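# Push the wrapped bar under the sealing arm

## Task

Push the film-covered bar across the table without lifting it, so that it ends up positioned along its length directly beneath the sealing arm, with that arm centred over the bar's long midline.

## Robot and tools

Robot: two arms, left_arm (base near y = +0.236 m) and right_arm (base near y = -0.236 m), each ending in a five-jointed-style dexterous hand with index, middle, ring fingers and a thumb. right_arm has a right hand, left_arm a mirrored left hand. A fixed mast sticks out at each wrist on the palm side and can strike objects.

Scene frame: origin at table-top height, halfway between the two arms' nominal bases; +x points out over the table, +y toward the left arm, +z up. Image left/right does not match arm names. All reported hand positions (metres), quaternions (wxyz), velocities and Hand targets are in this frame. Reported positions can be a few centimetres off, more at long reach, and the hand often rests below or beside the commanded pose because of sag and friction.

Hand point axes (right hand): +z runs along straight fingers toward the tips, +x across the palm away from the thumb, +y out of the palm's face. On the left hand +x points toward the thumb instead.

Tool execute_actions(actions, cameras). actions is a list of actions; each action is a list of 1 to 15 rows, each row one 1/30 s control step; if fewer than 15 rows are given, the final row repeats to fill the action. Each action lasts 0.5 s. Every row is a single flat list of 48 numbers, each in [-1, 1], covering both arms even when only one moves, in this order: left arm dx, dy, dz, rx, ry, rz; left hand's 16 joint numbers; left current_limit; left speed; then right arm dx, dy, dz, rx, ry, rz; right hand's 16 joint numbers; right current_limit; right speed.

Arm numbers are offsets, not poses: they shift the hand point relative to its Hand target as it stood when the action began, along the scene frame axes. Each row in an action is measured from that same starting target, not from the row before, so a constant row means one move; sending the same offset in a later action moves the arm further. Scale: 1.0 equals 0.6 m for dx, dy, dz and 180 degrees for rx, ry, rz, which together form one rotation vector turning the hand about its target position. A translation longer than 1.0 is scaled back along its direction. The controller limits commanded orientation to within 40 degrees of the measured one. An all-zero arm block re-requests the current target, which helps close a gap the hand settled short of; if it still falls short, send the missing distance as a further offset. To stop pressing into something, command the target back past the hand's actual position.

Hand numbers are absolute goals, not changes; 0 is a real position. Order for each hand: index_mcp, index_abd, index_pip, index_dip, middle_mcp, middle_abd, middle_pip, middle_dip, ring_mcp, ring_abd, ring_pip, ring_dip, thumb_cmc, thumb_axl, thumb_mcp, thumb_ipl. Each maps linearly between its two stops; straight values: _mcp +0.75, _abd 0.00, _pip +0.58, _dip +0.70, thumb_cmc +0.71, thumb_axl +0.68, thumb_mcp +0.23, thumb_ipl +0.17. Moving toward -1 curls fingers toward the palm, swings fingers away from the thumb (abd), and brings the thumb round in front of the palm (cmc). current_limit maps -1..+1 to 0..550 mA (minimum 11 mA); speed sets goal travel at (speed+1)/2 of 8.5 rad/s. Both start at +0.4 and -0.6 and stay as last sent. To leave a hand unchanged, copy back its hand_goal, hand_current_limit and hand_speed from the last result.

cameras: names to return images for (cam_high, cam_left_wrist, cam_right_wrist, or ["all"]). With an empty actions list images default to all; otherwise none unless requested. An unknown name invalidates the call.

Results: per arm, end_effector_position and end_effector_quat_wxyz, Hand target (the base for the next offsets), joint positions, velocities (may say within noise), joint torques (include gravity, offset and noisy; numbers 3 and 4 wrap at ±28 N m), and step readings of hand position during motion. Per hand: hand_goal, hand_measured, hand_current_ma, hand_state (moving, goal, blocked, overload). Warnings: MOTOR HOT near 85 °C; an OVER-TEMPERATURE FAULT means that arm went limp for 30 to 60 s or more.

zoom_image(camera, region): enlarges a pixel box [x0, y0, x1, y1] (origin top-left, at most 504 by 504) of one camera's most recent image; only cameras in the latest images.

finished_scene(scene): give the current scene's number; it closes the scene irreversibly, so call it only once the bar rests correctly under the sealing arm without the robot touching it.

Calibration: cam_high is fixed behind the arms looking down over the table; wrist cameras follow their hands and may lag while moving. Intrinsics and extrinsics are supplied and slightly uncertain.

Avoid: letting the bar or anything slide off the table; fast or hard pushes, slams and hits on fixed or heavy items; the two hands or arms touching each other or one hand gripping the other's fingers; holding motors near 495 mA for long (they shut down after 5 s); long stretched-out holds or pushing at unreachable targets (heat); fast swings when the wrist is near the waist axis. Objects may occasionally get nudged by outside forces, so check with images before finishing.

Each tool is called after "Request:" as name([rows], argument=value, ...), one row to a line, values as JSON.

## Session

Request:
execute_actions(actions=[])

Request:
zoom_image(camera="cam_high", region=[280, 120, 520, 330])

Scene clock: 0.00 s.
left_arm: end_effector_position=(+0.3879, +0.1686, +0.2971) hand_goal=(+0.754, +0.000, +0.576, +0.696, +0.754, +0.000, +0.576, +0.696, +0.754, +0.000, +0.576, +0.696, +0.714, +0.678, +0.226, +0.168) hand_measured=(+0.754, +0.000, +0.576, +0.696, +0.754, +0.000, +0.576, +0.696, +0.754, +0.000, +0.576, +0.696, +0.714, +0.678, +0.226, +0.168) hand_current_ma=(+0, +0, +0, +0, +0, +0, +0, +0, +0, +0, +0, +0, +0, +0, +0, +0) hand_state=(goal, goal, goal, goal, goal, goal, goal, goal, goal, goal, goal, goal, goal, goal, goal, goal) hand_current_limit=0.40 hand_speed=-0.60 end_effector_quat_wxyz=(-0.136, +0.869, +0.381, +0.285) | right_arm: end_effector_position=(+0.6195, -0.2342, +0.2428) hand_goal=(+0.754, +0.000, +0.576, +0.696, +0.754, +0.000, +0.576, +0.696, +0.754, +0.000, +0.576, +0.696, +0.714, +0.678, +0.226, +0.168) hand_measured=(+0.754, +0.000, +0.576, +0.696, +0.754, +0.000, +0.576, +0.696, +0.754, +0.000, +0.576, +0.696, +0.714, +0.678, +0.226, +0.168) hand_current_ma=(+0, +0, +0, +0, +0, +0, +0, +0, +0, +0, +0, +0, +0, +0, +0, +0) hand_state=(goal, goal, goal, goal, goal, goal, goal, goal, goal, goal, goal, goal, goal, goal, goal, goal) hand_current_limit=0.40 hand_speed=-0.60 end_effector_quat_wxyz=(-0.033, +0.981, -0.157, +0.109)
Joint positions: left_arm=[-0.402 0.994 1.022 -1.362 -0.604 0.434] | right_arm=[0.079 1.921 2.011 -1.433 -0.005 2.005]
Joint velocities: within noise
Joint torques (N m): no reading
Heat: left arm: hottest elbow 34 °C; right arm: hottest elbow 32 °C.
Hand target: left_arm +0.3936, +0.1664, +0.3165; -0.123, +0.864, +0.386, +0.299 | right_arm +0.6253, -0.2335, +0.2517; -0.037, +0.980, -0.157, +0.121
camera_calibration:
cam_left_wrist: T_world_to_cam=[[-0.916558, -0.0065759, -0.399849, 0.442724], [-0.385032, 0.284638, 0.877913, -0.202879], [0.108039, 0.958612, -0.263419, -0.00202826], [0, 0, 0, 1]] pos_world=[0.327886, 0.0626026, 0.354598]
cam_right_wrist: T_world_to_cam=[[-0.885303, -0.391255, -0.251311, 0.551299], [-0.456789, 0.630506, 0.62754, 0.237442], [-0.0870749, 0.670359, -0.73691, 0.51213], [0, 0, 0, 1]] pos_world=[0.641121, -0.277321, 0.366937]

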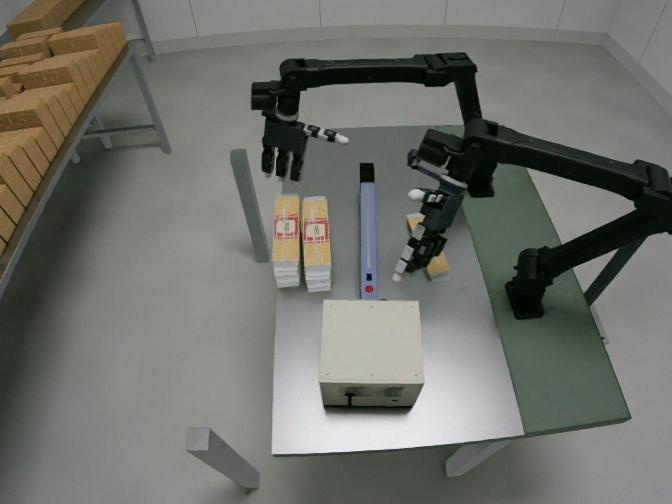

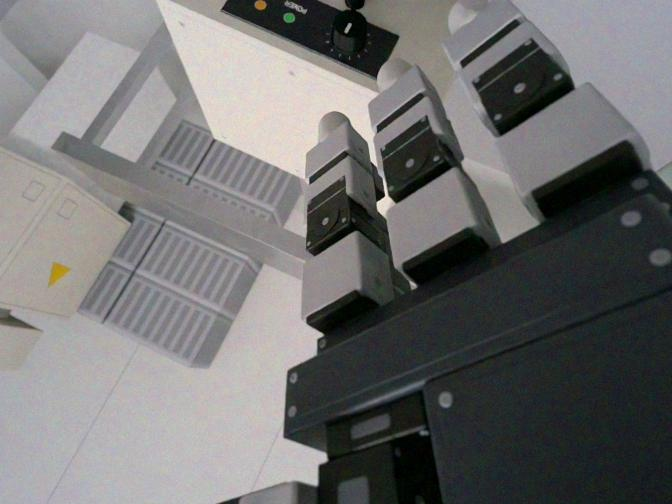

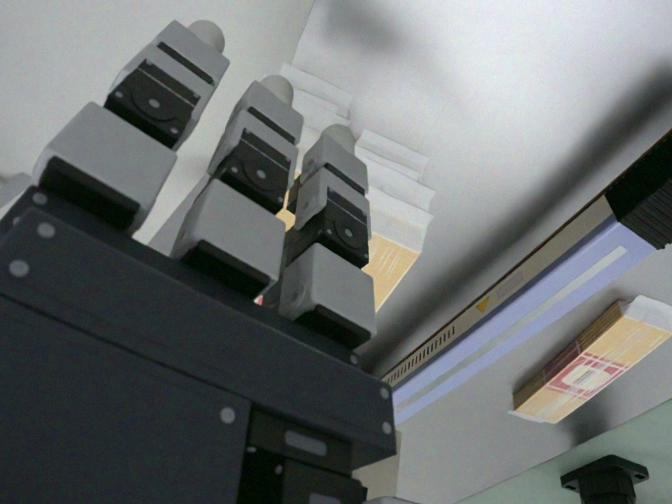

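Scaled by 2.100.

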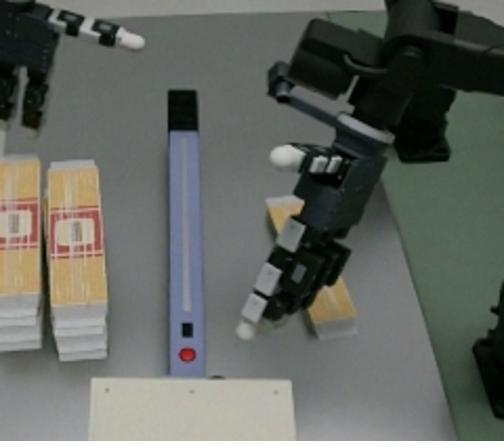

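Request:
zoom_image(camera="cam_high", region=[395, 200, 465, 290])

Request:
zoom_image(camera="cam_right_wrist", region=[380, 120, 672, 440])

Scaled by 5.600.

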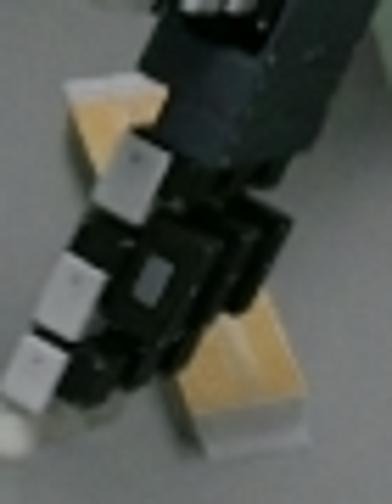

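Scaled by 1.575.

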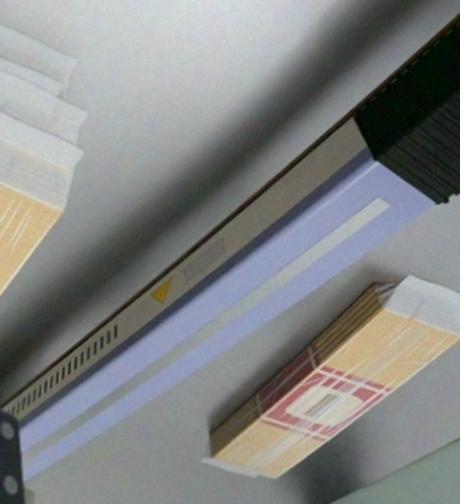

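Request:
execute_actions([
  [[-0.1,-0.069,-0.02,-0.0754,-0.0039,0.0805,0.75,0.33,0.58,0.7,1,0,1,1,0.75,-0.33,0.58,0.7,0.71,0.68,0.23,0.17,0.75,-0.6,0,0,0,0,0,0,0.75,0,0.58,0.7,0.75,0,0.58,0.7,0.75,0,0.58,0.7,0.71,0.68,0.23,0.17,0.4,-0.6]],
  [[-0.1,-0.069,-0.03,-0.0754,-0.0039,0.0805,0.75,0.33,0.58,0.7,1,0,1,1,0.75,-0.33,0.58,0.7,0.71,0.68,0.23,0.17,0.75,-0.6,0,0,0,0,0,0,0.75,0,0.58,0.7,0.75,0,0.58,0.7,0.75,0,0.58,0.7,0.71,0.68,0.23,0.17,0.4,-0.6]],
  [[-0.1,-0.069,-0.04,-0.0754,-0.0039,0.0805,0.75,0.33,0.58,0.7,1,0,1,1,0.75,-0.33,0.58,0.7,0.71,0.68,0.23,0.17,0.75,-0.6,0,0,0,0,0,0,0.75,0,0.58,0.7,0.75,0,0.58,0.7,0.75,0,0.58,0.7,0.71,0.68,0.23,0.17,0.4,-0.6]],
  [[0,0,-0.12,0,0,0,0.75,0.33,0.58,0.7,1,0,1,1,0.75,-0.33,0.58,0.7,0.71,0.68,0.23,0.17,0.75,-0.6,0,0,0,0,0,0,0.75,0,0.58,0.7,0.75,0,0.58,0.7,0.75,0,0.58,0.7,0.71,0.68,0.23,0.17,0.4,-0.6]],
], cameras=["cam_high"])

Request:
zoom_image(camera="cam_high", region=[340, 170, 500, 330])

Scene clock: 68.10 s.
left_arm: end_effector_position=(+0.2145, +0.0450, +0.1906) hand_goal=(+0.750, +0.330, +0.580, +0.700, +1.000, +0.000, +1.000, +1.000, +0.750, -0.330, +0.580, +0.700, +0.710, +0.680, +0.230, +0.170) hand_measured=(+0.750, +0.326, +0.578, +0.698, +0.992, +0.000, +0.996, +0.996, +0.750, -0.328, +0.578, +0.698, +0.712, +0.678, +0.224, +0.168) hand_current_ma=(+0, -4, -2, -3, -13, +0, -7, -5, +0, +2, -2, -3, +2, -3, -11, -4) hand_state=(goal, goal, goal, goal, goal, goal, goal, goal, goal, goal, goal, goal, goal, goal, goal, goal) hand_current_limit=0.75 hand_speed=-0.60 end_effector_quat_wxyz=(+0.079, +0.650, +0.749, +0.100) | right_arm: end_effector_position=(+0.6195, -0.2342, +0.2428) hand_goal=(+0.750, +0.000, +0.580, +0.700, +0.750, +0.000, +0.580, +0.700, +0.750, +0.000, +0.580, +0.700, +0.710, +0.680, +0.230, +0.170) hand_measured=(+0.750, +0.000, +0.578, +0.698, +0.750, +0.000, +0.578, +0.698, +0.750, +0.000, +0.578, +0.698, +0.712, +0.678, +0.224, +0.168) hand_current_ma=(+1, +0, -5, -5, +1, +0, -5, -4, +1, +0, -5, -5, +3, -4, -16, -5) hand_state=(goal, goal, goal, goal, goal, goal, goal, goal, goal, goal, goal, goal, goal, goal, goal, goal) hand_current_limit=0.40 hand_speed=-0.60 end_effector_quat_wxyz=(-0.033, +0.981, -0.157, +0.109)
Joint positions: left_arm=[-1.182 1.002 0.803 -1.315 -0.25 -1.298] | right_arm=[0.079 1.921 2.011 -1.433 -0.005 2.005]
Joint torques (N m): left_arm=[-0.85 -2.67 7.42 0.7 -0.45 -0.14] | right_arm=[0.97 -16.44 12.88 0.64 0.22 0.08]
Heat: left arm: hottest elbow 46 °C; right arm: hottest elbow 43 °C.
Hand target: left_arm +0.2136, +0.0422, +0.1906; +0.085, +0.646, +0.752, +0.099 | right_arm +0.6253, -0.2335, +0.2517; -0.037, +0.980, -0.157, +0.121
Off the commanded pose: left_arm 0.003 m, 1 deg | right_arm 0.011 m, 1 deg.
Step readings (end_effector_position of left_arm | right_arm):
0: (+0.3879, +0.1686, +0.2971) | (+0.6195, -0.2342, +0.2428)
1: (+0.3877, +0.1682, +0.2970) | (+0.6195, -0.2342, +0.2428)
2: (+0.3859, +0.1654, +0.2963) | (+0.6195, -0.2342, +0.2428)
4: (+0.3741, +0.1518, +0.2938) | (+0.6195, -0.2342, +0.2428)
8: (+0.3456, +0.1255, +0.2975) | (+0.6195, -0.2342, +0.2428)
15: (+0.3311, +0.1231, +0.2994) | (+0.6195, -0.2342, +0.2428)
16: (+0.3303, +0.1232, +0.2981) | (+0.6195, -0.2342, +0.2428)
17: (+0.3274, +0.1207, +0.2959) | (+0.6195, -0.2342, +0.2428)
19: (+0.3132, +0.1050, +0.2885) | (+0.6195, -0.2342, +0.2428)
23: (+0.2846, +0.0789, +0.2822) | (+0.6195, -0.2342, +0.2428)
30: (+0.2732, +0.0797, +0.2845) | (+0.6195, -0.2342, +0.2428)
31: (+0.2725, +0.0801, +0.2833) | (+0.6195, -0.2342, +0.2428)
32: (+0.2690, +0.0785, +0.2807) | (+0.6195, -0.2342, +0.2428)
34: (+0.2525, +0.0648, +0.2719) | (+0.6195, -0.2342, +0.2428)
38: (+0.2233, +0.0402, +0.2641) | (+0.6195, -0.2342, +0.2428)
45: (+0.2150, +0.0404, +0.2653) | (+0.6195, -0.2342, +0.2428)
46: (+0.2151, +0.0410, +0.2644) | (+0.6195, -0.2342, +0.2428)
47: (+0.2155, +0.0405, +0.2613) | (+0.6195, -0.2342, +0.2428)
49: (+0.2155, +0.0401, +0.2448) | (+0.6195, -0.2342, +0.2428)
53: (+0.2115, +0.0492, +0.2045) | (+0.6195, -0.2342, +0.2428)
60: (+0.2139, +0.0459, +0.1904) | (+0.6195, -0.2342, +0.2428)
Images, in order (width x height): cam_high 672x504.

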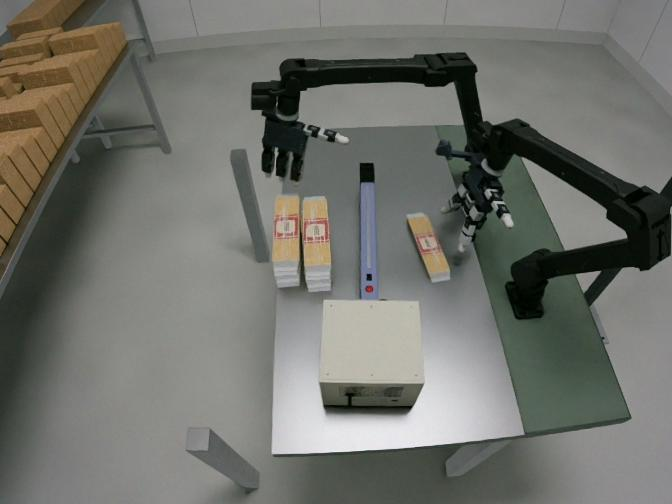

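Scaled by 3.150.

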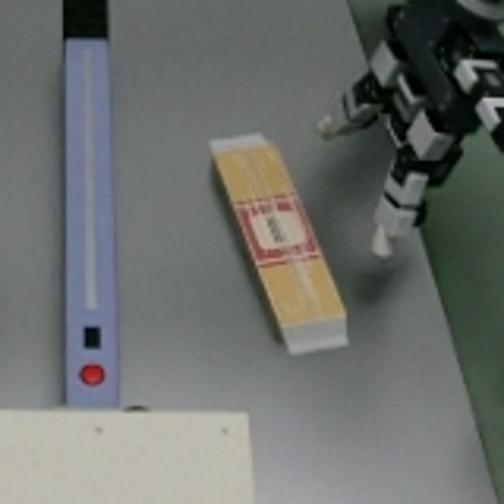

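Request:
execute_actions([
  [[-0.005,0.033,-0.08,0,0,-0.016,0.75,0.33,0.58,0.7,1,0,1,1,0.74,-0.33,0.58,0.7,0.71,0.68,0.23,0.17,0.75,-0.6,0,0,0,0,0,0,0.75,0,0.58,0.7,0.75,0,0.58,0.7,0.75,0,0.58,0.7,0.71,0.68,0.23,0.17,0.4,-0.6]],
  [[0.042,-0.005,0.003,0,0,-0.011,0.75,0.33,0.58,0.7,1,0,1,1,0.74,-0.33,0.58,0.7,0.71,0.68,0.23,0.17,0.75,-0.6,0,0,0,0,0,0,0.75,0,0.58,0.7,0.75,0,0.58,0.7,0.75,0,0.58,0.7,0.71,0.68,0.23,0.17,0.4,-0.6]],
  [[0.06,-0.007,0.004,0,0,-0.011,0.75,0.33,0.58,0.7,1,0,1,1,0.74,-0.33,0.58,0.7,0.71,0.68,0.23,0.17,0.75,-0.6,0,0,0,0,0,0,0.75,0,0.58,0.7,0.75,0,0.58,0.7,0.75,0,0.58,0.7,0.71,0.68,0.23,0.17,0.4,-0.6]],
  [[0.06,-0.007,0.004,0,0,-0.011,0.75,0.33,0.58,0.7,1,0,1,1,0.74,-0.33,0.58,0.7,0.71,0.68,0.23,0.17,0.75,-0.6,0,0,0,0,0,0,0.75,0,0.58,0.7,0.75,0,0.58,0.7,0.75,0,0.58,0.7,0.71,0.68,0.23,0.17,0.4,-0.6]],
], cameras=["cam_high"])

Request:
zoom_image(camera="cam_high", region=[340, 170, 500, 330])

Scene clock: 100.27 s.
left_arm: end_effector_position=(+0.2905, +0.0655, +0.1359) hand_goal=(+0.750, +0.330, +0.580, +0.700, +1.000, +0.000, +1.000, +1.000, +0.740, -0.330, +0.580, +0.700, +0.710, +0.680, +0.230, +0.170) hand_measured=(+0.756, +0.328, +0.584, +0.700, +0.994, +0.000, +0.996, +0.996, +0.764, -0.328, +0.596, +0.712, +0.712, +0.678, +0.224, +0.168) hand_current_ma=(+8, -2, +4, +0, -9, +0, -6, -5, +58, +1, +34, +21, +2, -3, -11, -4) hand_state=(goal, goal, goal, goal, goal, goal, goal, goal, blocked, goal, goal, goal, goal, goal, goal, goal) hand_current_limit=0.75 hand_speed=-0.60 end_effector_quat_wxyz=(+0.073, +0.702, +0.702, +0.094) | right_arm: end_effector_position=(+0.6195, -0.2342, +0.2428) hand_goal=(+0.750, +0.000, +0.580, +0.700, +0.750, +0.000, +0.580, +0.700, +0.750, +0.000, +0.580, +0.700, +0.710, +0.680, +0.230, +0.170) hand_measured=(+0.750, +0.000, +0.578, +0.698, +0.750, +0.000, +0.578, +0.698, +0.750, +0.000, +0.578, +0.698, +0.712, +0.678, +0.224, +0.168) hand_current_ma=(+1, +0, -5, -5, +1, +0, -5, -4, +1, +0, -5, -5, +3, -4, -16, -5) hand_state=(goal, goal, goal, goal, goal, goal, goal, goal, goal, goal, goal, goal, goal, goal, goal, goal) hand_current_limit=0.40 hand_speed=-0.60 end_effector_quat_wxyz=(-0.033, +0.981, -0.157, +0.109)
Joint positions: left_arm=[-0.865 1.062 0.695 -1.066 -0.196 -0.833] | right_arm=[0.079 1.921 2.011 -1.433 -0.005 2.005]
Joint torques (N m): left_arm=[0.91 -1.38 10.52 1.31 -0.21 0.24] | right_arm=[0.79 -17.03 12.83 0.69 0.25 0.06]
Heat: left arm: hottest elbow 43 °C; right arm: hottest elbow 45 °C.
Hand target: left_arm +0.3078, +0.0507, +0.1491; +0.092, +0.702, +0.700, +0.092 | right_arm +0.6253, -0.2335, +0.2517; -0.037, +0.980, -0.157, +0.121
Off the commanded pose: left_arm 0.026 m, 2 deg | right_arm 0.011 m, 1 deg.
Step readings (end_effector_position of left_arm | right_arm):
0: (+0.2145, +0.0450, +0.1906) | (+0.6195, -0.2342, +0.2428)
1: (+0.2145, +0.0450, +0.1903) | (+0.6195, -0.2342, +0.2428)
2: (+0.2146, +0.0448, +0.1881) | (+0.6195, -0.2342, +0.2428)
4: (+0.2134, +0.0476, +0.1764) | (+0.6195, -0.2342, +0.2428)
8: (+0.2064, +0.0636, +0.1484) | (+0.6195, -0.2342, +0.2428)
15: (+0.2069, +0.0640, +0.1402) | (+0.6195, -0.2342, +0.2428)
16: (+0.2072, +0.0636, +0.1405) | (+0.6195, -0.2342, +0.2428)
17: (+0.2083, +0.0631, +0.1405) | (+0.6195, -0.2342, +0.2428)
19: (+0.2140, +0.0642, +0.1406) | (+0.6195, -0.2342, +0.2428)
23: (+0.2254, +0.0690, +0.1411) | (+0.6195, -0.2342, +0.2428)
30: (+0.2291, +0.0663, +0.1403) | (+0.6195, -0.2342, +0.2428)
31: (+0.2294, +0.0660, +0.1401) | (+0.6195, -0.2342, +0.2428)
32: (+0.2304, +0.0655, +0.1396) | (+0.6195, -0.2342, +0.2428)
34: (+0.2374, +0.0674, +0.1378) | (+0.6195, -0.2342, +0.2428)
38: (+0.2509, +0.0733, +0.1353) | (+0.6195, -0.2342, +0.2428)
45: (+0.2558, +0.0714, +0.1354) | (+0.6195, -0.2342, +0.2428)
46: (+0.2563, +0.0712, +0.1355) | (+0.6195, -0.2342, +0.2428)
47: (+0.2574, +0.0708, +0.1354) | (+0.6195, -0.2342, +0.2428)
49: (+0.2636, +0.0708, +0.1358) | (+0.6195, -0.2342, +0.2428)
53: (+0.2793, +0.0704, +0.1365) | (+0.6195, -0.2342, +0.2428)
60: (+0.2899, +0.0661, +0.1359) | (+0.6195, -0.2342, +0.2428)
Images, in order (width x height): cam_high 672x504.

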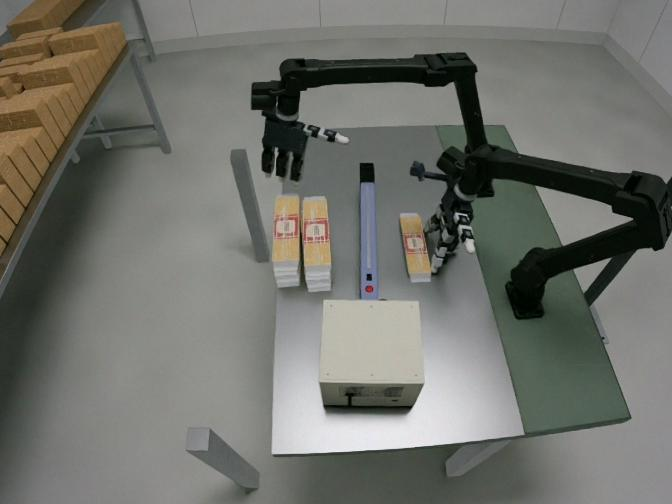

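Scaled by 3.150.

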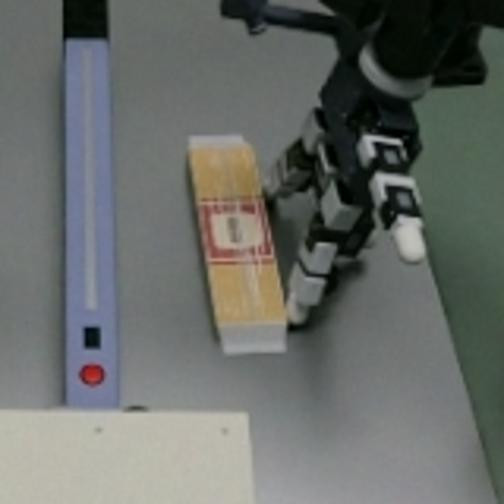

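Request:
execute_actions([
  [[0.066,-0.008,0.008,0,0,-0.007,0.75,0.33,0.58,0.7,1,0,1,1,0.73,-0.33,0.58,0.7,0.71,0.68,0.23,0.17,0.75,-0.6,0,0,0,0,0,0,0.75,0,0.58,0.7,0.75,0,0.58,0.7,0.75,0,0.58,0.7,0.71,0.68,0.23,0.17,0.4,-0.6]],
  [[0.066,-0.008,0.004,0,0,-0.007,0.75,0.33,0.58,0.7,1,0,1,1,0.73,-0.33,0.58,0.7,0.71,0.68,0.23,0.17,0.75,-0.6,0,0,0,0,0,0,0.75,0,0.58,0.7,0.75,0,0.58,0.7,0.75,0,0.58,0.7,0.71,0.68,0.23,0.17,0.4,-0.6]],
  [[0.066,-0.008,0.004,0,0,-0.007,0.75,0.33,0.58,0.7,1,0,1,1,0.73,-0.33,0.58,0.7,0.71,0.68,0.23,0.17,0.75,-0.6,0,0,0,0,0,0,0.75,0,0.58,0.7,0.75,0,0.58,0.7,0.75,0,0.58,0.7,0.71,0.68,0.23,0.17,0.4,-0.6]],
], cameras=["cam_high", "cam_left_wrist"])

Request:
zoom_image(camera="cam_high", region=[340, 190, 440, 310])

Scene clock: 133.33 s.
left_arm: end_effector_position=(+0.3983, +0.0492, +0.1362) hand_goal=(+0.750, +0.330, +0.580, +0.700, +1.000, +0.000, +1.000, +1.000, +0.730, -0.330, +0.580, +0.700, +0.710, +0.680, +0.230, +0.170) hand_measured=(+0.756, +0.328, +0.584, +0.700, +0.994, +0.000, +0.996, +0.996, +0.792, -0.346, +0.618, +0.722, +0.712, +0.678, +0.224, +0.168) hand_current_ma=(+10, -1, +4, +0, -9, +0, -6, -5, +200, -26, +97, +52, +2, -3, -11, -4) hand_state=(goal, goal, goal, goal, goal, goal, goal, goal, blocked, goal, blocked, blocked, goal, goal, goal, goal) hand_current_limit=0.75 hand_speed=-0.60 end_effector_quat_wxyz=(+0.065, +0.729, +0.676, +0.081) | right_arm: end_effector_position=(+0.6195, -0.2342, +0.2428) hand_goal=(+0.750, +0.000, +0.580, +0.700, +0.750, +0.000, +0.580, +0.700, +0.750, +0.000, +0.580, +0.700, +0.710, +0.680, +0.230, +0.170) hand_measured=(+0.750, +0.000, +0.578, +0.698, +0.750, +0.000, +0.578, +0.698, +0.750, +0.000, +0.578, +0.698, +0.712, +0.678, +0.224, +0.168) hand_current_ma=(+1, +0, -5, -5, +1, +0, -5, -4, +1, +0, -5, -5, +3, -4, -16, -5) hand_state=(goal, goal, goal, goal, goal, goal, goal, goal, goal, goal, goal, goal, goal, goal, goal, goal) hand_current_limit=0.40 hand_speed=-0.60 end_effector_quat_wxyz=(-0.033, +0.981, -0.157, +0.109)
Joint positions: left_arm=[-0.641 1.308 0.897 -0.999 -0.132 -0.537] | right_arm=[0.079 1.921 2.011 -1.433 -0.005 2.005]
Joint torques (N m): left_arm=[1.08 -5.25 11.67 1.44 -0.32 0.12] | right_arm=[0.97 -16.5 12.9 0.73 0.24 0.06]
Heat: left arm: hottest elbow 43 °C; right arm: hottest elbow 46 °C.
Hand target: left_arm +0.4265, +0.0362, +0.1586; +0.095, +0.725, +0.676, +0.089 | right_arm +0.6253, -0.2335, +0.2517; -0.037, +0.980, -0.157, +0.121
Off the commanded pose: left_arm 0.038 m, 4 deg | right_arm 0.011 m, 1 deg.
Step readings (end_effector_position of left_arm | right_arm):
0: (+0.2905, +0.0654, +0.1359) | (+0.6195, -0.2342, +0.2428)
1: (+0.2906, +0.0653, +0.1360) | (+0.6195, -0.2342, +0.2428)
2: (+0.2916, +0.0650, +0.1359) | (+0.6195, -0.2342, +0.2428)
4: (+0.2979, +0.0652, +0.1362) | (+0.6195, -0.2342, +0.2428)
8: (+0.3146, +0.0641, +0.1359) | (+0.6195, -0.2342, +0.2428)
15: (+0.3226, +0.0604, +0.1362) | (+0.6195, -0.2342, +0.2428)
16: (+0.3229, +0.0602, +0.1363) | (+0.6195, -0.2342, +0.2428)
17: (+0.3241, +0.0597, +0.1363) | (+0.6195, -0.2342, +0.2428)
19: (+0.3306, +0.0594, +0.1358) | (+0.6195, -0.2342, +0.2428)
23: (+0.3507, +0.0580, +0.1360) | (+0.6195, -0.2342, +0.2428)
30: (+0.3601, +0.0549, +0.1364) | (+0.6195, -0.2342, +0.2428)
31: (+0.3603, +0.0547, +0.1364) | (+0.6195, -0.2342, +0.2428)
32: (+0.3615, +0.0544, +0.1364) | (+0.6195, -0.2342, +0.2428)
34: (+0.3682, +0.0534, +0.1358) | (+0.6195, -0.2342, +0.2428)
38: (+0.3884, +0.0521, +0.1359) | (+0.6195, -0.2342, +0.2428)
45: (+0.3982, +0.0495, +0.1364) | (+0.6195, -0.2342, +0.2428)
camera_calibration:
cam_left_wrist: T_world_to_cam=[[-0.712384, -0.692088, -0.116287, 0.300934], [-0.595426, 0.508355, 0.622128, 0.0839233], [-0.371453, 0.512434, -0.774231, 0.351428], [0, 0, 0, 1]] pos_world=[0.394889, -0.0144739, 0.25487]
Images, in order (width x height): cam_high 672x504, cam_left_wrist 672x504.

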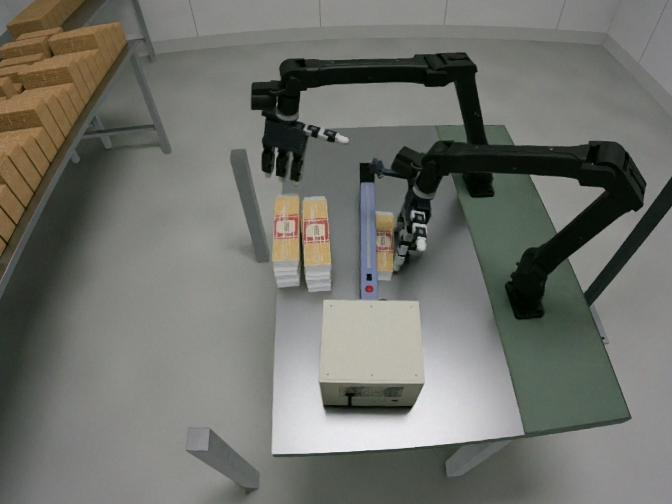

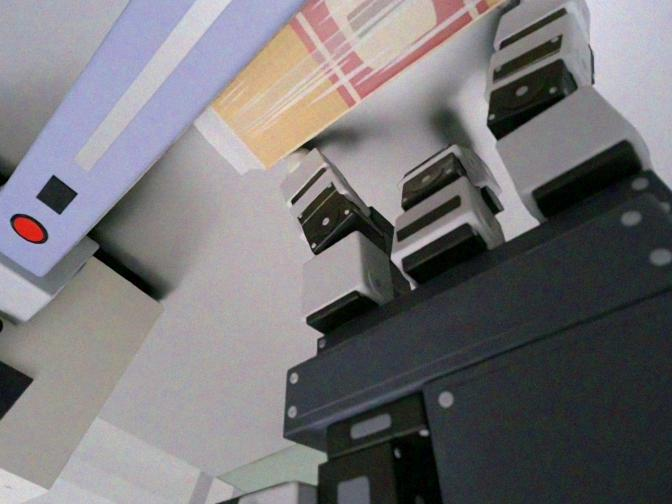

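Scaled by 4.200.

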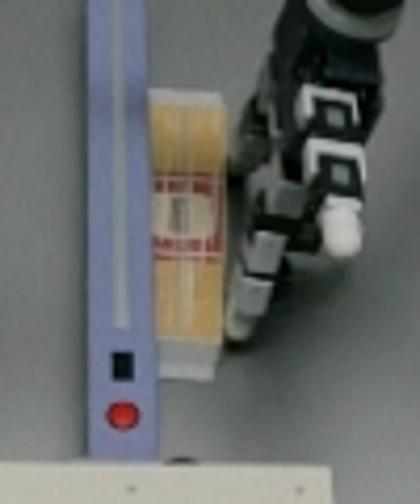

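Request:
execute_actions([
  [[0.06,-0.015,0.004,0,0,0.012,0.75,0.33,0.58,0.7,1,0,1,1,0.67,-0.33,0.58,0.7,0.71,0.68,0.23,0.17,0.75,-0.6,0,0,0,0,0,0,0.75,0,0.58,0.7,0.75,0,0.58,0.7,0.75,0,0.58,0.7,0.71,0.68,0.23,0.17,0.4,-0.6]],
], cameras=["cam_high","cam_left_wrist"])

Request:
zoom_image(camera="cam_high", region=[340, 190, 440, 310])

Scene clock: 172.97 s.
left_arm: end_effector_position=(+0.4352, +0.0382, +0.1336) hand_goal=(+0.750, +0.330, +0.580, +0.700, +1.000, +0.000, +1.000, +1.000, +0.670, -0.330, +0.580, +0.700, +0.710, +0.680, +0.230, +0.170) hand_measured=(+0.752, +0.328, +0.582, +0.700, +0.994, +0.000, +0.996, +0.996, +0.686, -0.334, +0.588, +0.706, +0.712, +0.678, +0.224, +0.168) hand_current_ma=(+4, -1, +3, +0, -9, +0, -6, -5, +33, -3, +15, +10, +2, -3, -11, -4) hand_state=(goal, goal, goal, goal, goal, goal, goal, goal, goal, goal, goal, goal, goal, goal, goal, goal) hand_current_limit=0.75 hand_speed=-0.60 end_effector_quat_wxyz=(+0.061, +0.721, +0.685, +0.082) | right_arm: end_effector_position=(+0.6195, -0.2342, +0.2428) hand_goal=(+0.750, +0.000, +0.580, +0.700, +0.750, +0.000, +0.580, +0.700, +0.750, +0.000, +0.580, +0.700, +0.710, +0.680, +0.230, +0.170) hand_measured=(+0.750, +0.000, +0.578, +0.698, +0.750, +0.000, +0.578, +0.698, +0.750, +0.000, +0.578, +0.698, +0.712, +0.678, +0.224, +0.168) hand_current_ma=(+1, +0, -5, -5, +1, +0, -5, -4, +1, +0, -5, -5, +3, -4, -16, -5) hand_state=(goal, goal, goal, goal, goal, goal, goal, goal, goal, goal, goal, goal, goal, goal, goal, goal) hand_current_limit=0.40 hand_speed=-0.60 end_effector_quat_wxyz=(-0.033, +0.981, -0.157, +0.109)
Joint positions: left_arm=[-0.615 1.417 0.995 -0.995 -0.134 -0.535] | right_arm=[0.079 1.921 2.011 -1.433 -0.005 2.005]
Joint torques (N m): left_arm=[0.91 -7.82 11.9 1.02 -0.36 0] | right_arm=[0.67 -16.67 12.83 0.81 0.23 0.07]
Heat: left arm: hottest elbow 46 °C; right arm: hottest elbow 47 °C.
Hand target: left_arm +0.4625, +0.0273, +0.1612; +0.094, +0.712, +0.690, +0.091 | right_arm +0.6253, -0.2335, +0.2517; -0.037, +0.980, -0.157, +0.121
Off the commanded pose: left_arm 0.040 m, 4 deg | right_arm 0.011 m, 1 deg.
Step readings (end_effector_position of left_arm | right_arm):
0: (+0.3983, +0.0491, +0.1362) | (+0.6195, -0.2342, +0.2428)
1: (+0.3985, +0.0489, +0.1365) | (+0.6195, -0.2342, +0.2428)
2: (+0.3994, +0.0485, +0.1362) | (+0.6195, -0.2342, +0.2428)
4: (+0.4061, +0.0459, +0.1364) | (+0.6195, -0.2342, +0.2428)
8: (+0.4256, +0.0395, +0.1350) | (+0.6195, -0.2342, +0.2428)
15: (+0.4351, +0.0382, +0.1336) | (+0.6195, -0.2342, +0.2428)
camera_calibration:
cam_left_wrist: T_world_to_cam=[[-0.695473, -0.708918, -0.117273, 0.312618], [-0.605353, 0.490125, 0.627156, 0.117545], [-0.387124, 0.507162, -0.770014, 0.375243], [0, 0, 0, 1]] pos_world=[0.433839, -0.0263, 0.251885]
Images, in order (width x height): cam_high 672x504, cam_left_wrist 672x504.

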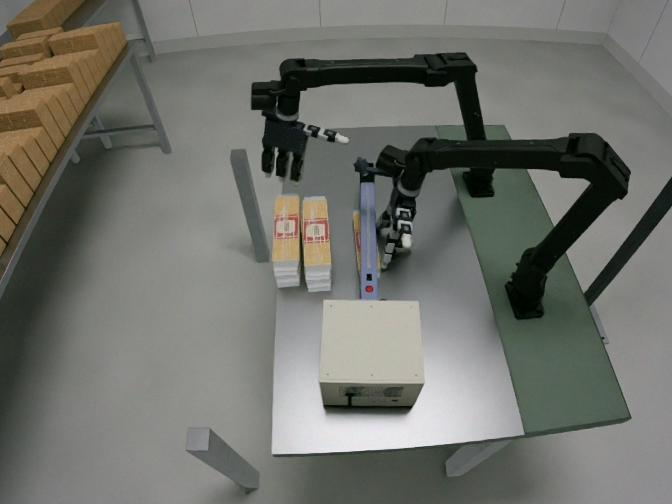

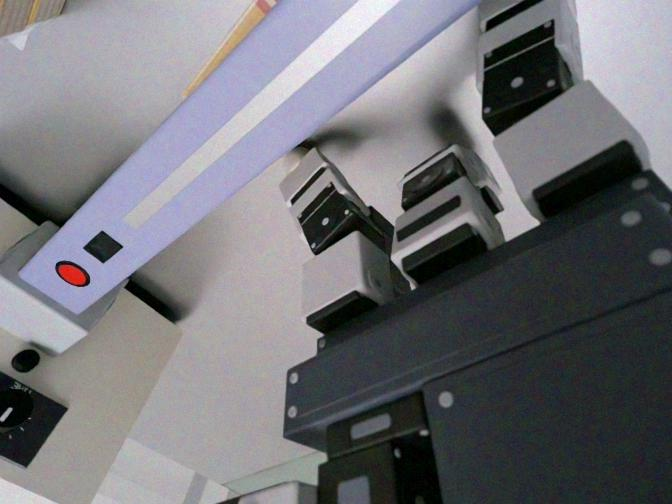

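Scaled by 4.200.

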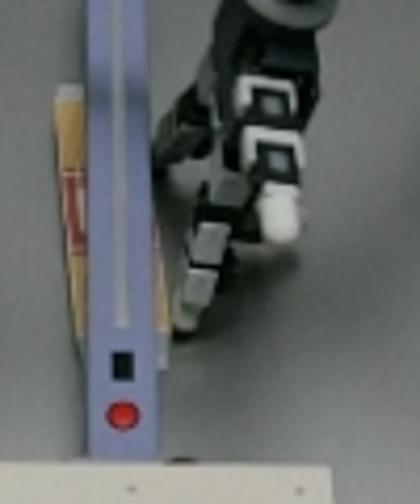

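Request:
zoom_image(camera="cam_high", region=[340, 180, 400, 230])

Request:
zoom_image(camera="cam_high", region=[340, 240, 400, 290])

Scaled by 8.400.

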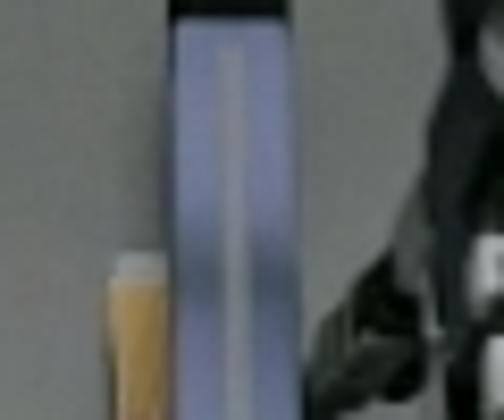

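Scaled by 8.400.

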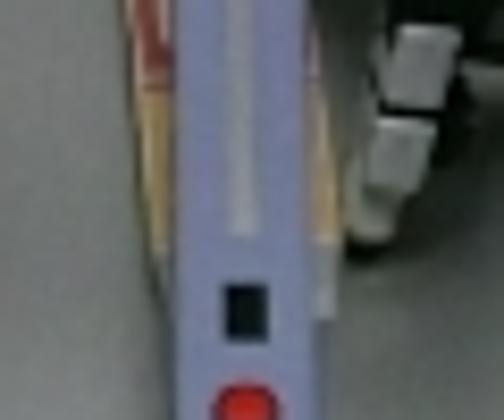

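Request:
execute_actions([
  [[0.028,0.03,0.004,0,0,0,0.73,0.33,0.58,0.7,1,0,1,1,0.82,-0.33,0.58,0.7,0.71,0.68,0.23,0.17,0.75,-0.6,0,0,0,0,0,0,0.75,0,0.58,0.7,0.75,0,0.58,0.7,0.75,0,0.58,0.7,0.71,0.68,0.23,0.17,0.4,-0.6]],
], cameras=["cam_high","cam_left_wrist"])

Request:
zoom_image(camera="cam_high", region=[340, 180, 400, 230])

Request:
zoom_image(camera="cam_high", region=[340, 240, 400, 290])

Scene clock: 470.03 s.
left_arm: end_effector_position=(+0.4528, +0.0589, +0.1375) hand_goal=(+0.730, +0.330, +0.580, +0.700, +1.000, +0.000, +1.000, +1.000, +0.820, -0.330, +0.580, +0.700, +0.710, +0.680, +0.230, +0.170) hand_measured=(+0.740, +0.328, +0.582, +0.700, +0.994, +0.000, +0.996, +0.996, +0.822, -0.336, +0.580, +0.700, +0.712, +0.678, +0.224, +0.168) hand_current_ma=(+22, -1, +4, +1, -9, +0, -6, -5, +2, -6, +0, -1, +3, -3, -11, -4) hand_state=(goal, goal, goal, goal, goal, goal, goal, goal, goal, goal, goal, goal, goal, goal, goal, goal) hand_current_limit=0.75 hand_speed=-0.60 end_effector_quat_wxyz=(+0.063, +0.711, +0.695, +0.082) | right_arm: end_effector_position=(+0.6195, -0.2342, +0.2428) hand_goal=(+0.750, +0.000, +0.580, +0.700, +0.750, +0.000, +0.580, +0.700, +0.750, +0.000, +0.580, +0.700, +0.710, +0.680, +0.230, +0.170) hand_measured=(+0.750, +0.000, +0.578, +0.698, +0.750, +0.000, +0.578, +0.698, +0.750, +0.000, +0.578, +0.698, +0.712, +0.678, +0.224, +0.168) hand_current_ma=(+1, +0, -5, -5, +1, +0, -5, -4, +1, +0, -5, -5, +3, -4, -16, -5) hand_state=(goal, goal, goal, goal, goal, goal, goal, goal, goal, goal, goal, goal, goal, goal, goal, goal) hand_current_limit=0.40 hand_speed=-0.60 end_effector_quat_wxyz=(-0.033, +0.981, -0.157, +0.109)
Joint positions: left_arm=[-0.552 1.424 1.012 -0.994 -0.126 -0.5] | right_arm=[0.079 1.921 2.011 -1.433 -0.005 2.005]
Joint torques (N m): left_arm=[0.44 -7.82 11.86 1.01 -0.16 0.23] | right_arm=[1.03 -16.73 12.83 0.65 0.25 0.07]
Heat: left arm: hottest elbow 61 °C; right arm: hottest elbow 49 °C.
Hand target: left_arm +0.4794, +0.0452, +0.1636; +0.094, +0.712, +0.690, +0.091 | right_arm +0.6253, -0.2335, +0.2517; -0.037, +0.980, -0.157, +0.121
Off the commanded pose: left_arm 0.040 m, 4 deg | right_arm 0.011 m, 1 deg.
Step readings (end_effector_position of left_arm | right_arm):
0: (+0.4352, +0.0382, +0.1336) | (+0.6195, -0.2342, +0.2428)
1: (+0.4352, +0.0382, +0.1336) | (+0.6195, -0.2342, +0.2428)
2: (+0.4360, +0.0388, +0.1340) | (+0.6195, -0.2342, +0.2428)
4: (+0.4402, +0.0426, +0.1358) | (+0.6195, -0.2342, +0.2428)
8: (+0.4492, +0.0560, +0.1375) | (+0.6195, -0.2342, +0.2428)
15: (+0.4525, +0.0593, +0.1373) | (+0.6195, -0.2342, +0.2428)
camera_calibration:
cam_left_wrist: T_world_to_cam=[[-0.675598, -0.728029, -0.116369, 0.332052], [-0.621187, 0.477075, 0.621712, 0.124305], [-0.397107, 0.492315, -0.774553, 0.38062], [0, 0, 0, 1]] pos_world=[0.452697, -0.00494453, 0.256169]
Images, in order (width x height): cam_high 672x504, cam_left_wrist 672x504.

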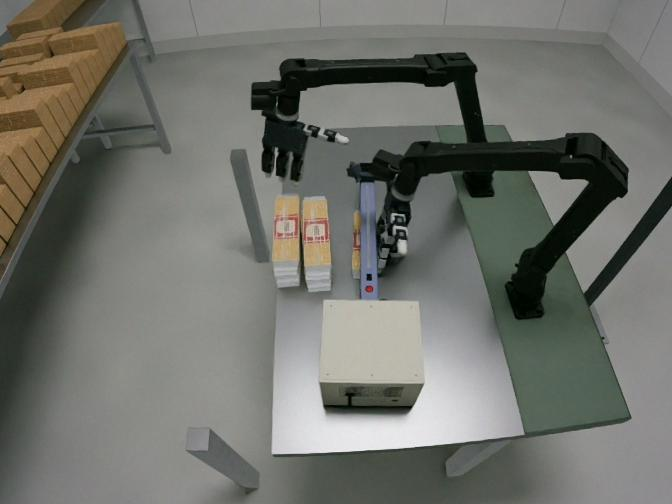

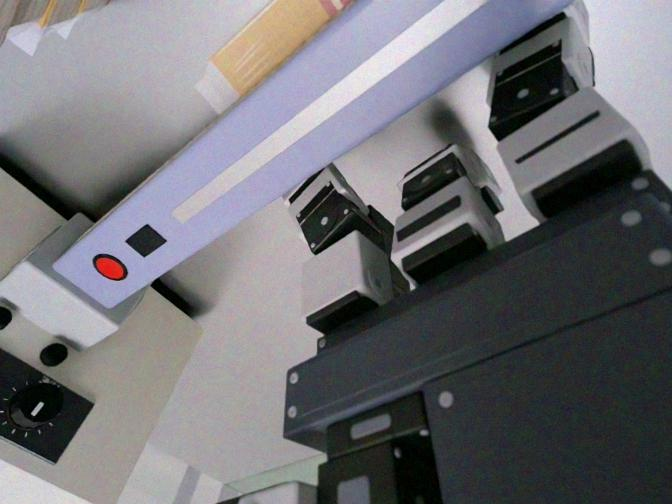

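Scaled by 8.400.

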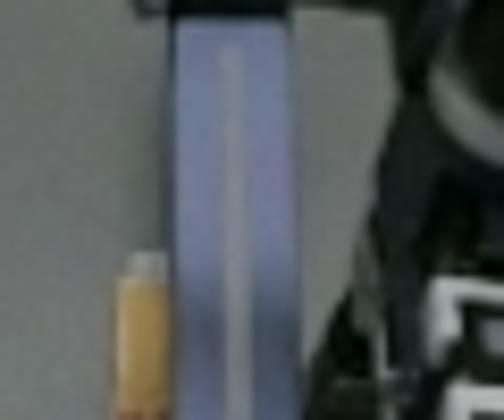

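Scaled by 8.400.

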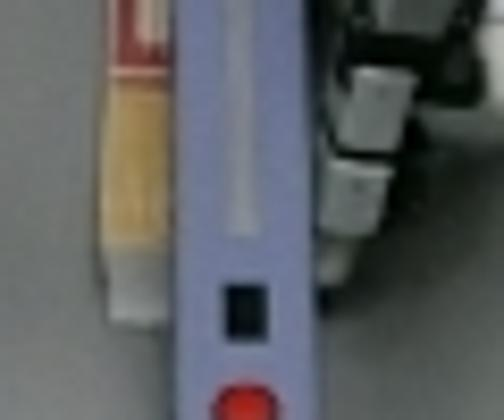

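Request:
execute_actions([
  [[-0.1,0,0,0,0,0,0.75,0.33,0.58,0.7,0.7,0,0.58,0.7,0.75,-0.33,0.58,0.7,0.71,0.68,0.23,0.17,0.75,-0.6,0,-0.1,0,0,0,0,0.75,0,0.58,0.7,0.75,0,0.58,0.7,0.75,0,0.58,0.7,0.71,0.68,0.23,0.17,0.4,-0.6]],
  [[0,0,0.18,0,0.03,0,0.75,0.33,0.58,0.7,0.7,0,0.58,0.7,0.75,-0.33,0.58,0.7,0.71,0.68,0.23,0.17,0.75,-0.6,0,0,0,0,0,0,0.75,0,0.58,0.7,0.75,0,0.58,0.7,0.75,0,0.58,0.7,0.71,0.68,0.23,0.17,0.4,-0.6]],
  [[0.03,0,0.04,0,0.1,0,0.75,0.33,0.58,0.7,0.7,0,0.58,0.7,0.75,-0.33,0.58,0.7,0.71,0.68,0.23,0.17,0.75,-0.6,0,0,0,0,0,0,0.75,0,0.58,0.7,0.75,0,0.58,0.7,0.75,0,0.58,0.7,0.71,0.68,0.23,0.17,0.4,-0.6]],
], cameras=["cam_high"])

Request:
zoom_image(camera="cam_high", region=[270, 180, 400, 300])

Scene clock: 532.77 s.
left_arm: end_effector_position=(+0.4219, +0.0542, +0.2645) hand_goal=(+0.750, +0.330, +0.580, +0.700, +0.700, +0.000, +0.580, +0.700, +0.750, -0.330, +0.580, +0.700, +0.710, +0.680, +0.230, +0.170) hand_measured=(+0.750, +0.328, +0.582, +0.700, +0.700, +0.000, +0.582, +0.704, +0.748, -0.330, +0.582, +0.702, +0.710, +0.678, +0.224, +0.168) hand_current_ma=(-1, -1, +2, +1, +0, +0, +2, +4, -1, +0, +2, +3, +1, -3, -11, -4) hand_state=(goal, goal, goal, goal, goal, goal, goal, goal, goal, goal, goal, goal, goal, goal, goal, goal) hand_current_limit=0.75 hand_speed=-0.60 end_effector_quat_wxyz=(-0.042, +0.710, +0.701, -0.046) | right_arm: end_effector_position=(+0.6224, -0.2974, +0.2426) hand_goal=(+0.750, +0.000, +0.580, +0.700, +0.750, +0.000, +0.580, +0.700, +0.750, +0.000, +0.580, +0.700, +0.710, +0.680, +0.230, +0.170) hand_measured=(+0.750, +0.000, +0.578, +0.698, +0.750, +0.000, +0.578, +0.698, +0.750, +0.000, +0.578, +0.698, +0.712, +0.678, +0.224, +0.168) hand_current_ma=(-1, +0, -5, -5, -1, +0, -4, -4, -1, +0, -4, -5, +1, -4, -16, -5) hand_state=(goal, goal, goal, goal, goal, goal, goal, goal, goal, goal, goal, goal, goal, goal, goal, goal) hand_current_limit=0.40 hand_speed=-0.60 end_effector_quat_wxyz=(-0.033, +0.979, -0.167, +0.109)
Joint positions: left_arm=[-0.523 1.451 1.468 -1.695 0.064 -0.489] | right_arm=[-0.025 1.921 2.011 -1.433 -0.027 1.923]
Joint torques (N m): left_arm=[0.15 -9.23 12.53 -0.29 0.1 0.16] | right_arm=[1.67 -17.79 11.25 0.84 0.13 -0.05]
Heat: left arm: hottest elbow 62 °C; right arm: hottest elbow 49 °C.
Hand target: left_arm +0.4374, +0.0452, +0.2956; -0.048, +0.716, +0.694, -0.055 | right_arm +0.6253, -0.2934, +0.2517; -0.037, +0.980, -0.157, +0.121
Off the commanded pose: left_arm 0.036 m, 2 deg | right_arm 0.010 m, 2 deg.
joint sent to its limit (left arm) — joint 4 (wrist pitch), lower limit. The joint targets are off in orientation, not in position.
Step readings (end_effector_position of left_arm | right_arm):
0: (+0.4528, +0.0588, +0.1375) | (+0.6195, -0.2342, +0.2428)
1: (+0.4528, +0.0588, +0.1375) | (+0.6195, -0.2341, +0.2428)
2: (+0.4526, +0.0583, +0.1380) | (+0.6197, -0.2368, +0.2427)
4: (+0.4493, +0.0557, +0.1409) | (+0.6207, -0.2413, +0.2422)
8: (+0.4325, +0.0479, +0.1528) | (+0.6221, -0.2658, +0.2423)
15: (+0.4249, +0.0432, +0.1657) | (+0.6213, -0.3020, +0.2427)
16: (+0.4243, +0.0438, +0.1651) | (+0.6213, -0.3025, +0.2427)
17: (+0.4203, +0.0457, +0.1637) | (+0.6214, -0.3025, +0.2427)
19: (+0.4069, +0.0518, +0.1650) | (+0.6217, -0.3009, +0.2426)
23: (+0.3968, +0.0560, +0.1967) | (+0.6222, -0.2983, +0.2426)
30: (+0.4067, +0.0483, +0.2511) | (+0.6224, -0.2974, +0.2426)
31: (+0.4057, +0.0480, +0.2520) | (+0.6224, -0.2974, +0.2426)
32: (+0.4023, +0.0480, +0.2508) | (+0.6224, -0.2974, +0.2426)
34: (+0.3990, +0.0484, +0.2517) | (+0.6224, -0.2974, +0.2426)
38: (+0.4186, +0.0503, +0.2642) | (+0.6224, -0.2974, +0.2426)
45: (+0.4236, +0.0540, +0.2647) | (+0.6224, -0.2974, +0.2426)
Images, in order (width x height): cam_high 672x504.

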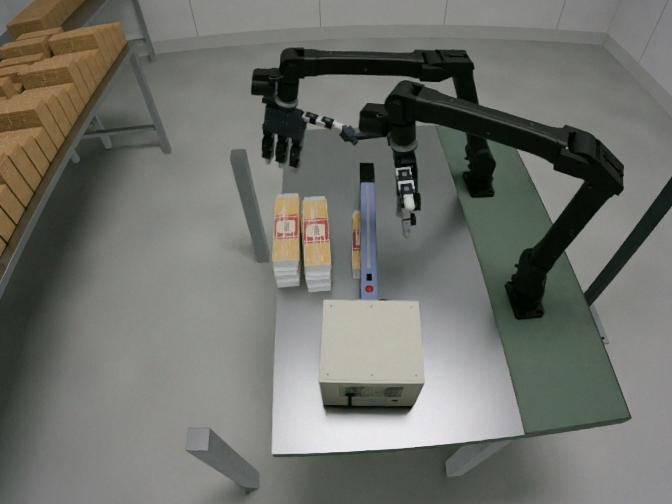

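Scaled by 3.877.

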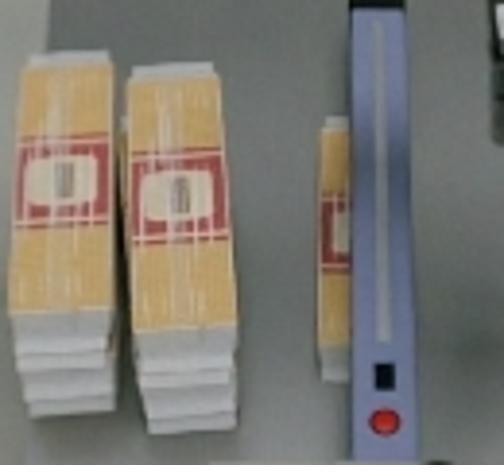

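Request:
execute_actions([
  [[0.125,0,0,0,0,0,0.75,0.33,0.58,0.7,0.7,0,0.58,0.7,0.75,-0.33,0.58,0.7,0.71,0.68,0.23,0.17,0.75,-0.6,0,0,0,0,0,0,0.75,0,0.58,0.7,0.75,0,0.58,0.7,0.75,0,0.58,0.7,0.71,0.68,0.23,0.17,0.4,-0.6]],
  [[0.125,-0.01,-0.04,0,0,0,0.75,0.33,0.58,0.7,0.7,0,0.58,0.7,0.75,-0.33,0.58,0.7,0.71,0.68,0.23,0.17,0.75,-0.6,0,0,0,0,0,0,0.75,0,0.58,0.7,0.75,0,0.58,0.7,0.75,0,0.58,0.7,0.71,0.68,0.23,0.17,0.4,-0.6]],
], cameras=["cam_high","cam_left_wrist","cam_right_wrist"])

Request:
zoom_image(camera="cam_high", region=[290, 150, 420, 300])

Scene clock: 552.17 s.
left_arm: end_effector_position=(+0.5718, +0.0453, +0.2315) hand_goal=(+0.750, +0.330, +0.580, +0.700, +0.700, +0.000, +0.580, +0.700, +0.750, -0.330, +0.580, +0.700, +0.710, +0.680, +0.230, +0.170) hand_measured=(+0.748, +0.330, +0.582, +0.700, +0.700, +0.000, +0.582, +0.704, +0.748, -0.330, +0.582, +0.702, +0.710, +0.678, +0.224, +0.168) hand_current_ma=(-2, -1, +1, +1, -1, +0, +1, +4, -2, +0, +1, +3, +0, -3, -10, -4) hand_state=(goal, goal, goal, goal, goal, goal, goal, goal, goal, goal, goal, goal, goal, goal, goal, goal) hand_current_limit=0.75 hand_speed=-0.60 end_effector_quat_wxyz=(-0.039, +0.711, +0.700, -0.046) | right_arm: end_effector_position=(+0.6224, -0.2974, +0.2426) hand_goal=(+0.750, +0.000, +0.580, +0.700, +0.750, +0.000, +0.580, +0.700, +0.750, +0.000, +0.580, +0.700, +0.710, +0.680, +0.230, +0.170) hand_measured=(+0.750, +0.000, +0.578, +0.698, +0.750, +0.000, +0.578, +0.698, +0.750, +0.000, +0.578, +0.698, +0.712, +0.678, +0.224, +0.168) hand_current_ma=(-1, +0, -5, -5, -1, +0, -4, -4, -1, +0, -4, -5, +1, -4, -16, -5) hand_state=(goal, goal, goal, goal, goal, goal, goal, goal, goal, goal, goal, goal, goal, goal, goal, goal) hand_current_limit=0.40 hand_speed=-0.60 end_effector_quat_wxyz=(-0.033, +0.979, -0.167, +0.109)
Joint positions: left_arm=[-0.405 1.824 1.844 -1.7 0.053 -0.369] | right_arm=[-0.025 1.921 2.011 -1.433 -0.027 1.923]
Joint torques (N m): left_arm=[0.15 -16.26 12.15 -0.1 -0.06 0.19] | right_arm=[1.79 -17.61 11.15 1.01 0.13 -0.06]
Heat: left arm: hottest elbow 59 °C; right arm: hottest elbow 48 °C.
Hand target: left_arm +0.5873, +0.0391, +0.2716; -0.048, +0.716, +0.694, -0.055 | right_arm +0.6253, -0.2934, +0.2517; -0.037, +0.980, -0.157, +0.121
Off the commanded pose: left_arm 0.043 m, 2 deg | right_arm 0.010 m, 2 deg.
joint sent to its limit (left arm) — joint 4 (wrist pitch), lower limit. The joint targets are off in orientation, not in position.
Step readings (end_effector_position of left_arm | right_arm):
0: (+0.4219, +0.0542, +0.2645) | (+0.6224, -0.2974, +0.2426)
1: (+0.4222, +0.0540, +0.2648) | (+0.6224, -0.2974, +0.2426)
2: (+0.4243, +0.0535, +0.2660) | (+0.6224, -0.2974, +0.2426)
4: (+0.4390, +0.0505, +0.2711) | (+0.6224, -0.2974, +0.2426)
8: (+0.4801, +0.0511, +0.2755) | (+0.6224, -0.2974, +0.2426)
15: (+0.4952, +0.0556, +0.2577) | (+0.6224, -0.2974, +0.2426)
16: (+0.4956, +0.0553, +0.2577) | (+0.6224, -0.2974, +0.2426)
17: (+0.4986, +0.0541, +0.2586) | (+0.6224, -0.2974, +0.2426)
19: (+0.5143, +0.0480, +0.2641) | (+0.6224, -0.2974, +0.2426)
23: (+0.5543, +0.0420, +0.2614) | (+0.6224, -0.2974, +0.2426)
30: (+0.5693, +0.0467, +0.2282) | (+0.6224, -0.2974, +0.2426)
camera_calibration:
cam_left_wrist: T_world_to_cam=[[-0.666942, -0.733698, 0.129906, 0.35182], [-0.395399, 0.496271, 0.7729, -0.0188403], [-0.631544, 0.464115, -0.621088, 0.607124], [0, 0, 0, 1]] pos_world=[0.61062, -0.0142958, 0.345935]
cam_right_wrist: T_world_to_cam=[[-0.892536, -0.37307, -0.253373, 0.539529], [-0.445024, 0.637628, 0.628796, 0.273268], [-0.0730275, 0.67398, -0.735131, 0.54653], [0, 0, 0, 1]] pos_world=[0.643071, -0.341312, 0.366644]

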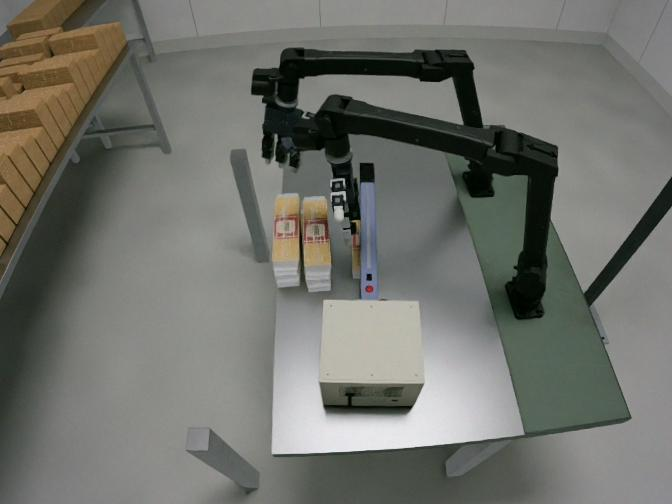

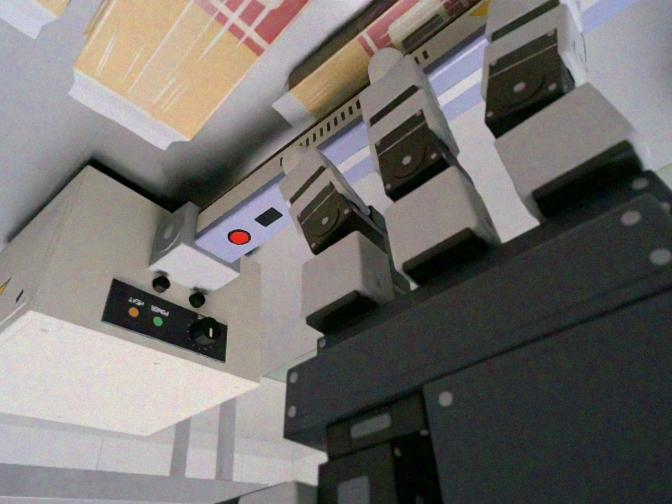

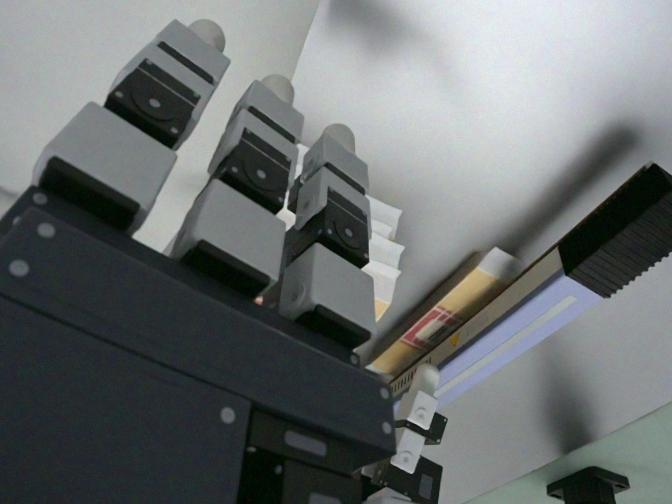

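Scaled by 3.360.

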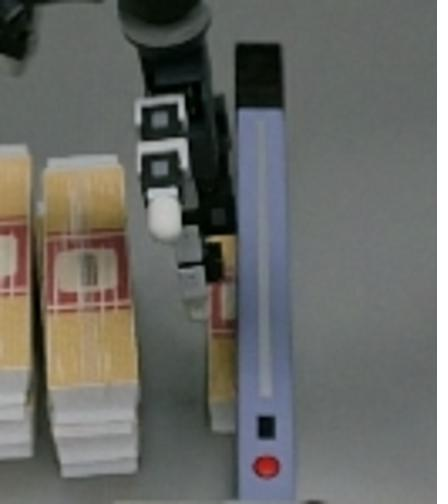

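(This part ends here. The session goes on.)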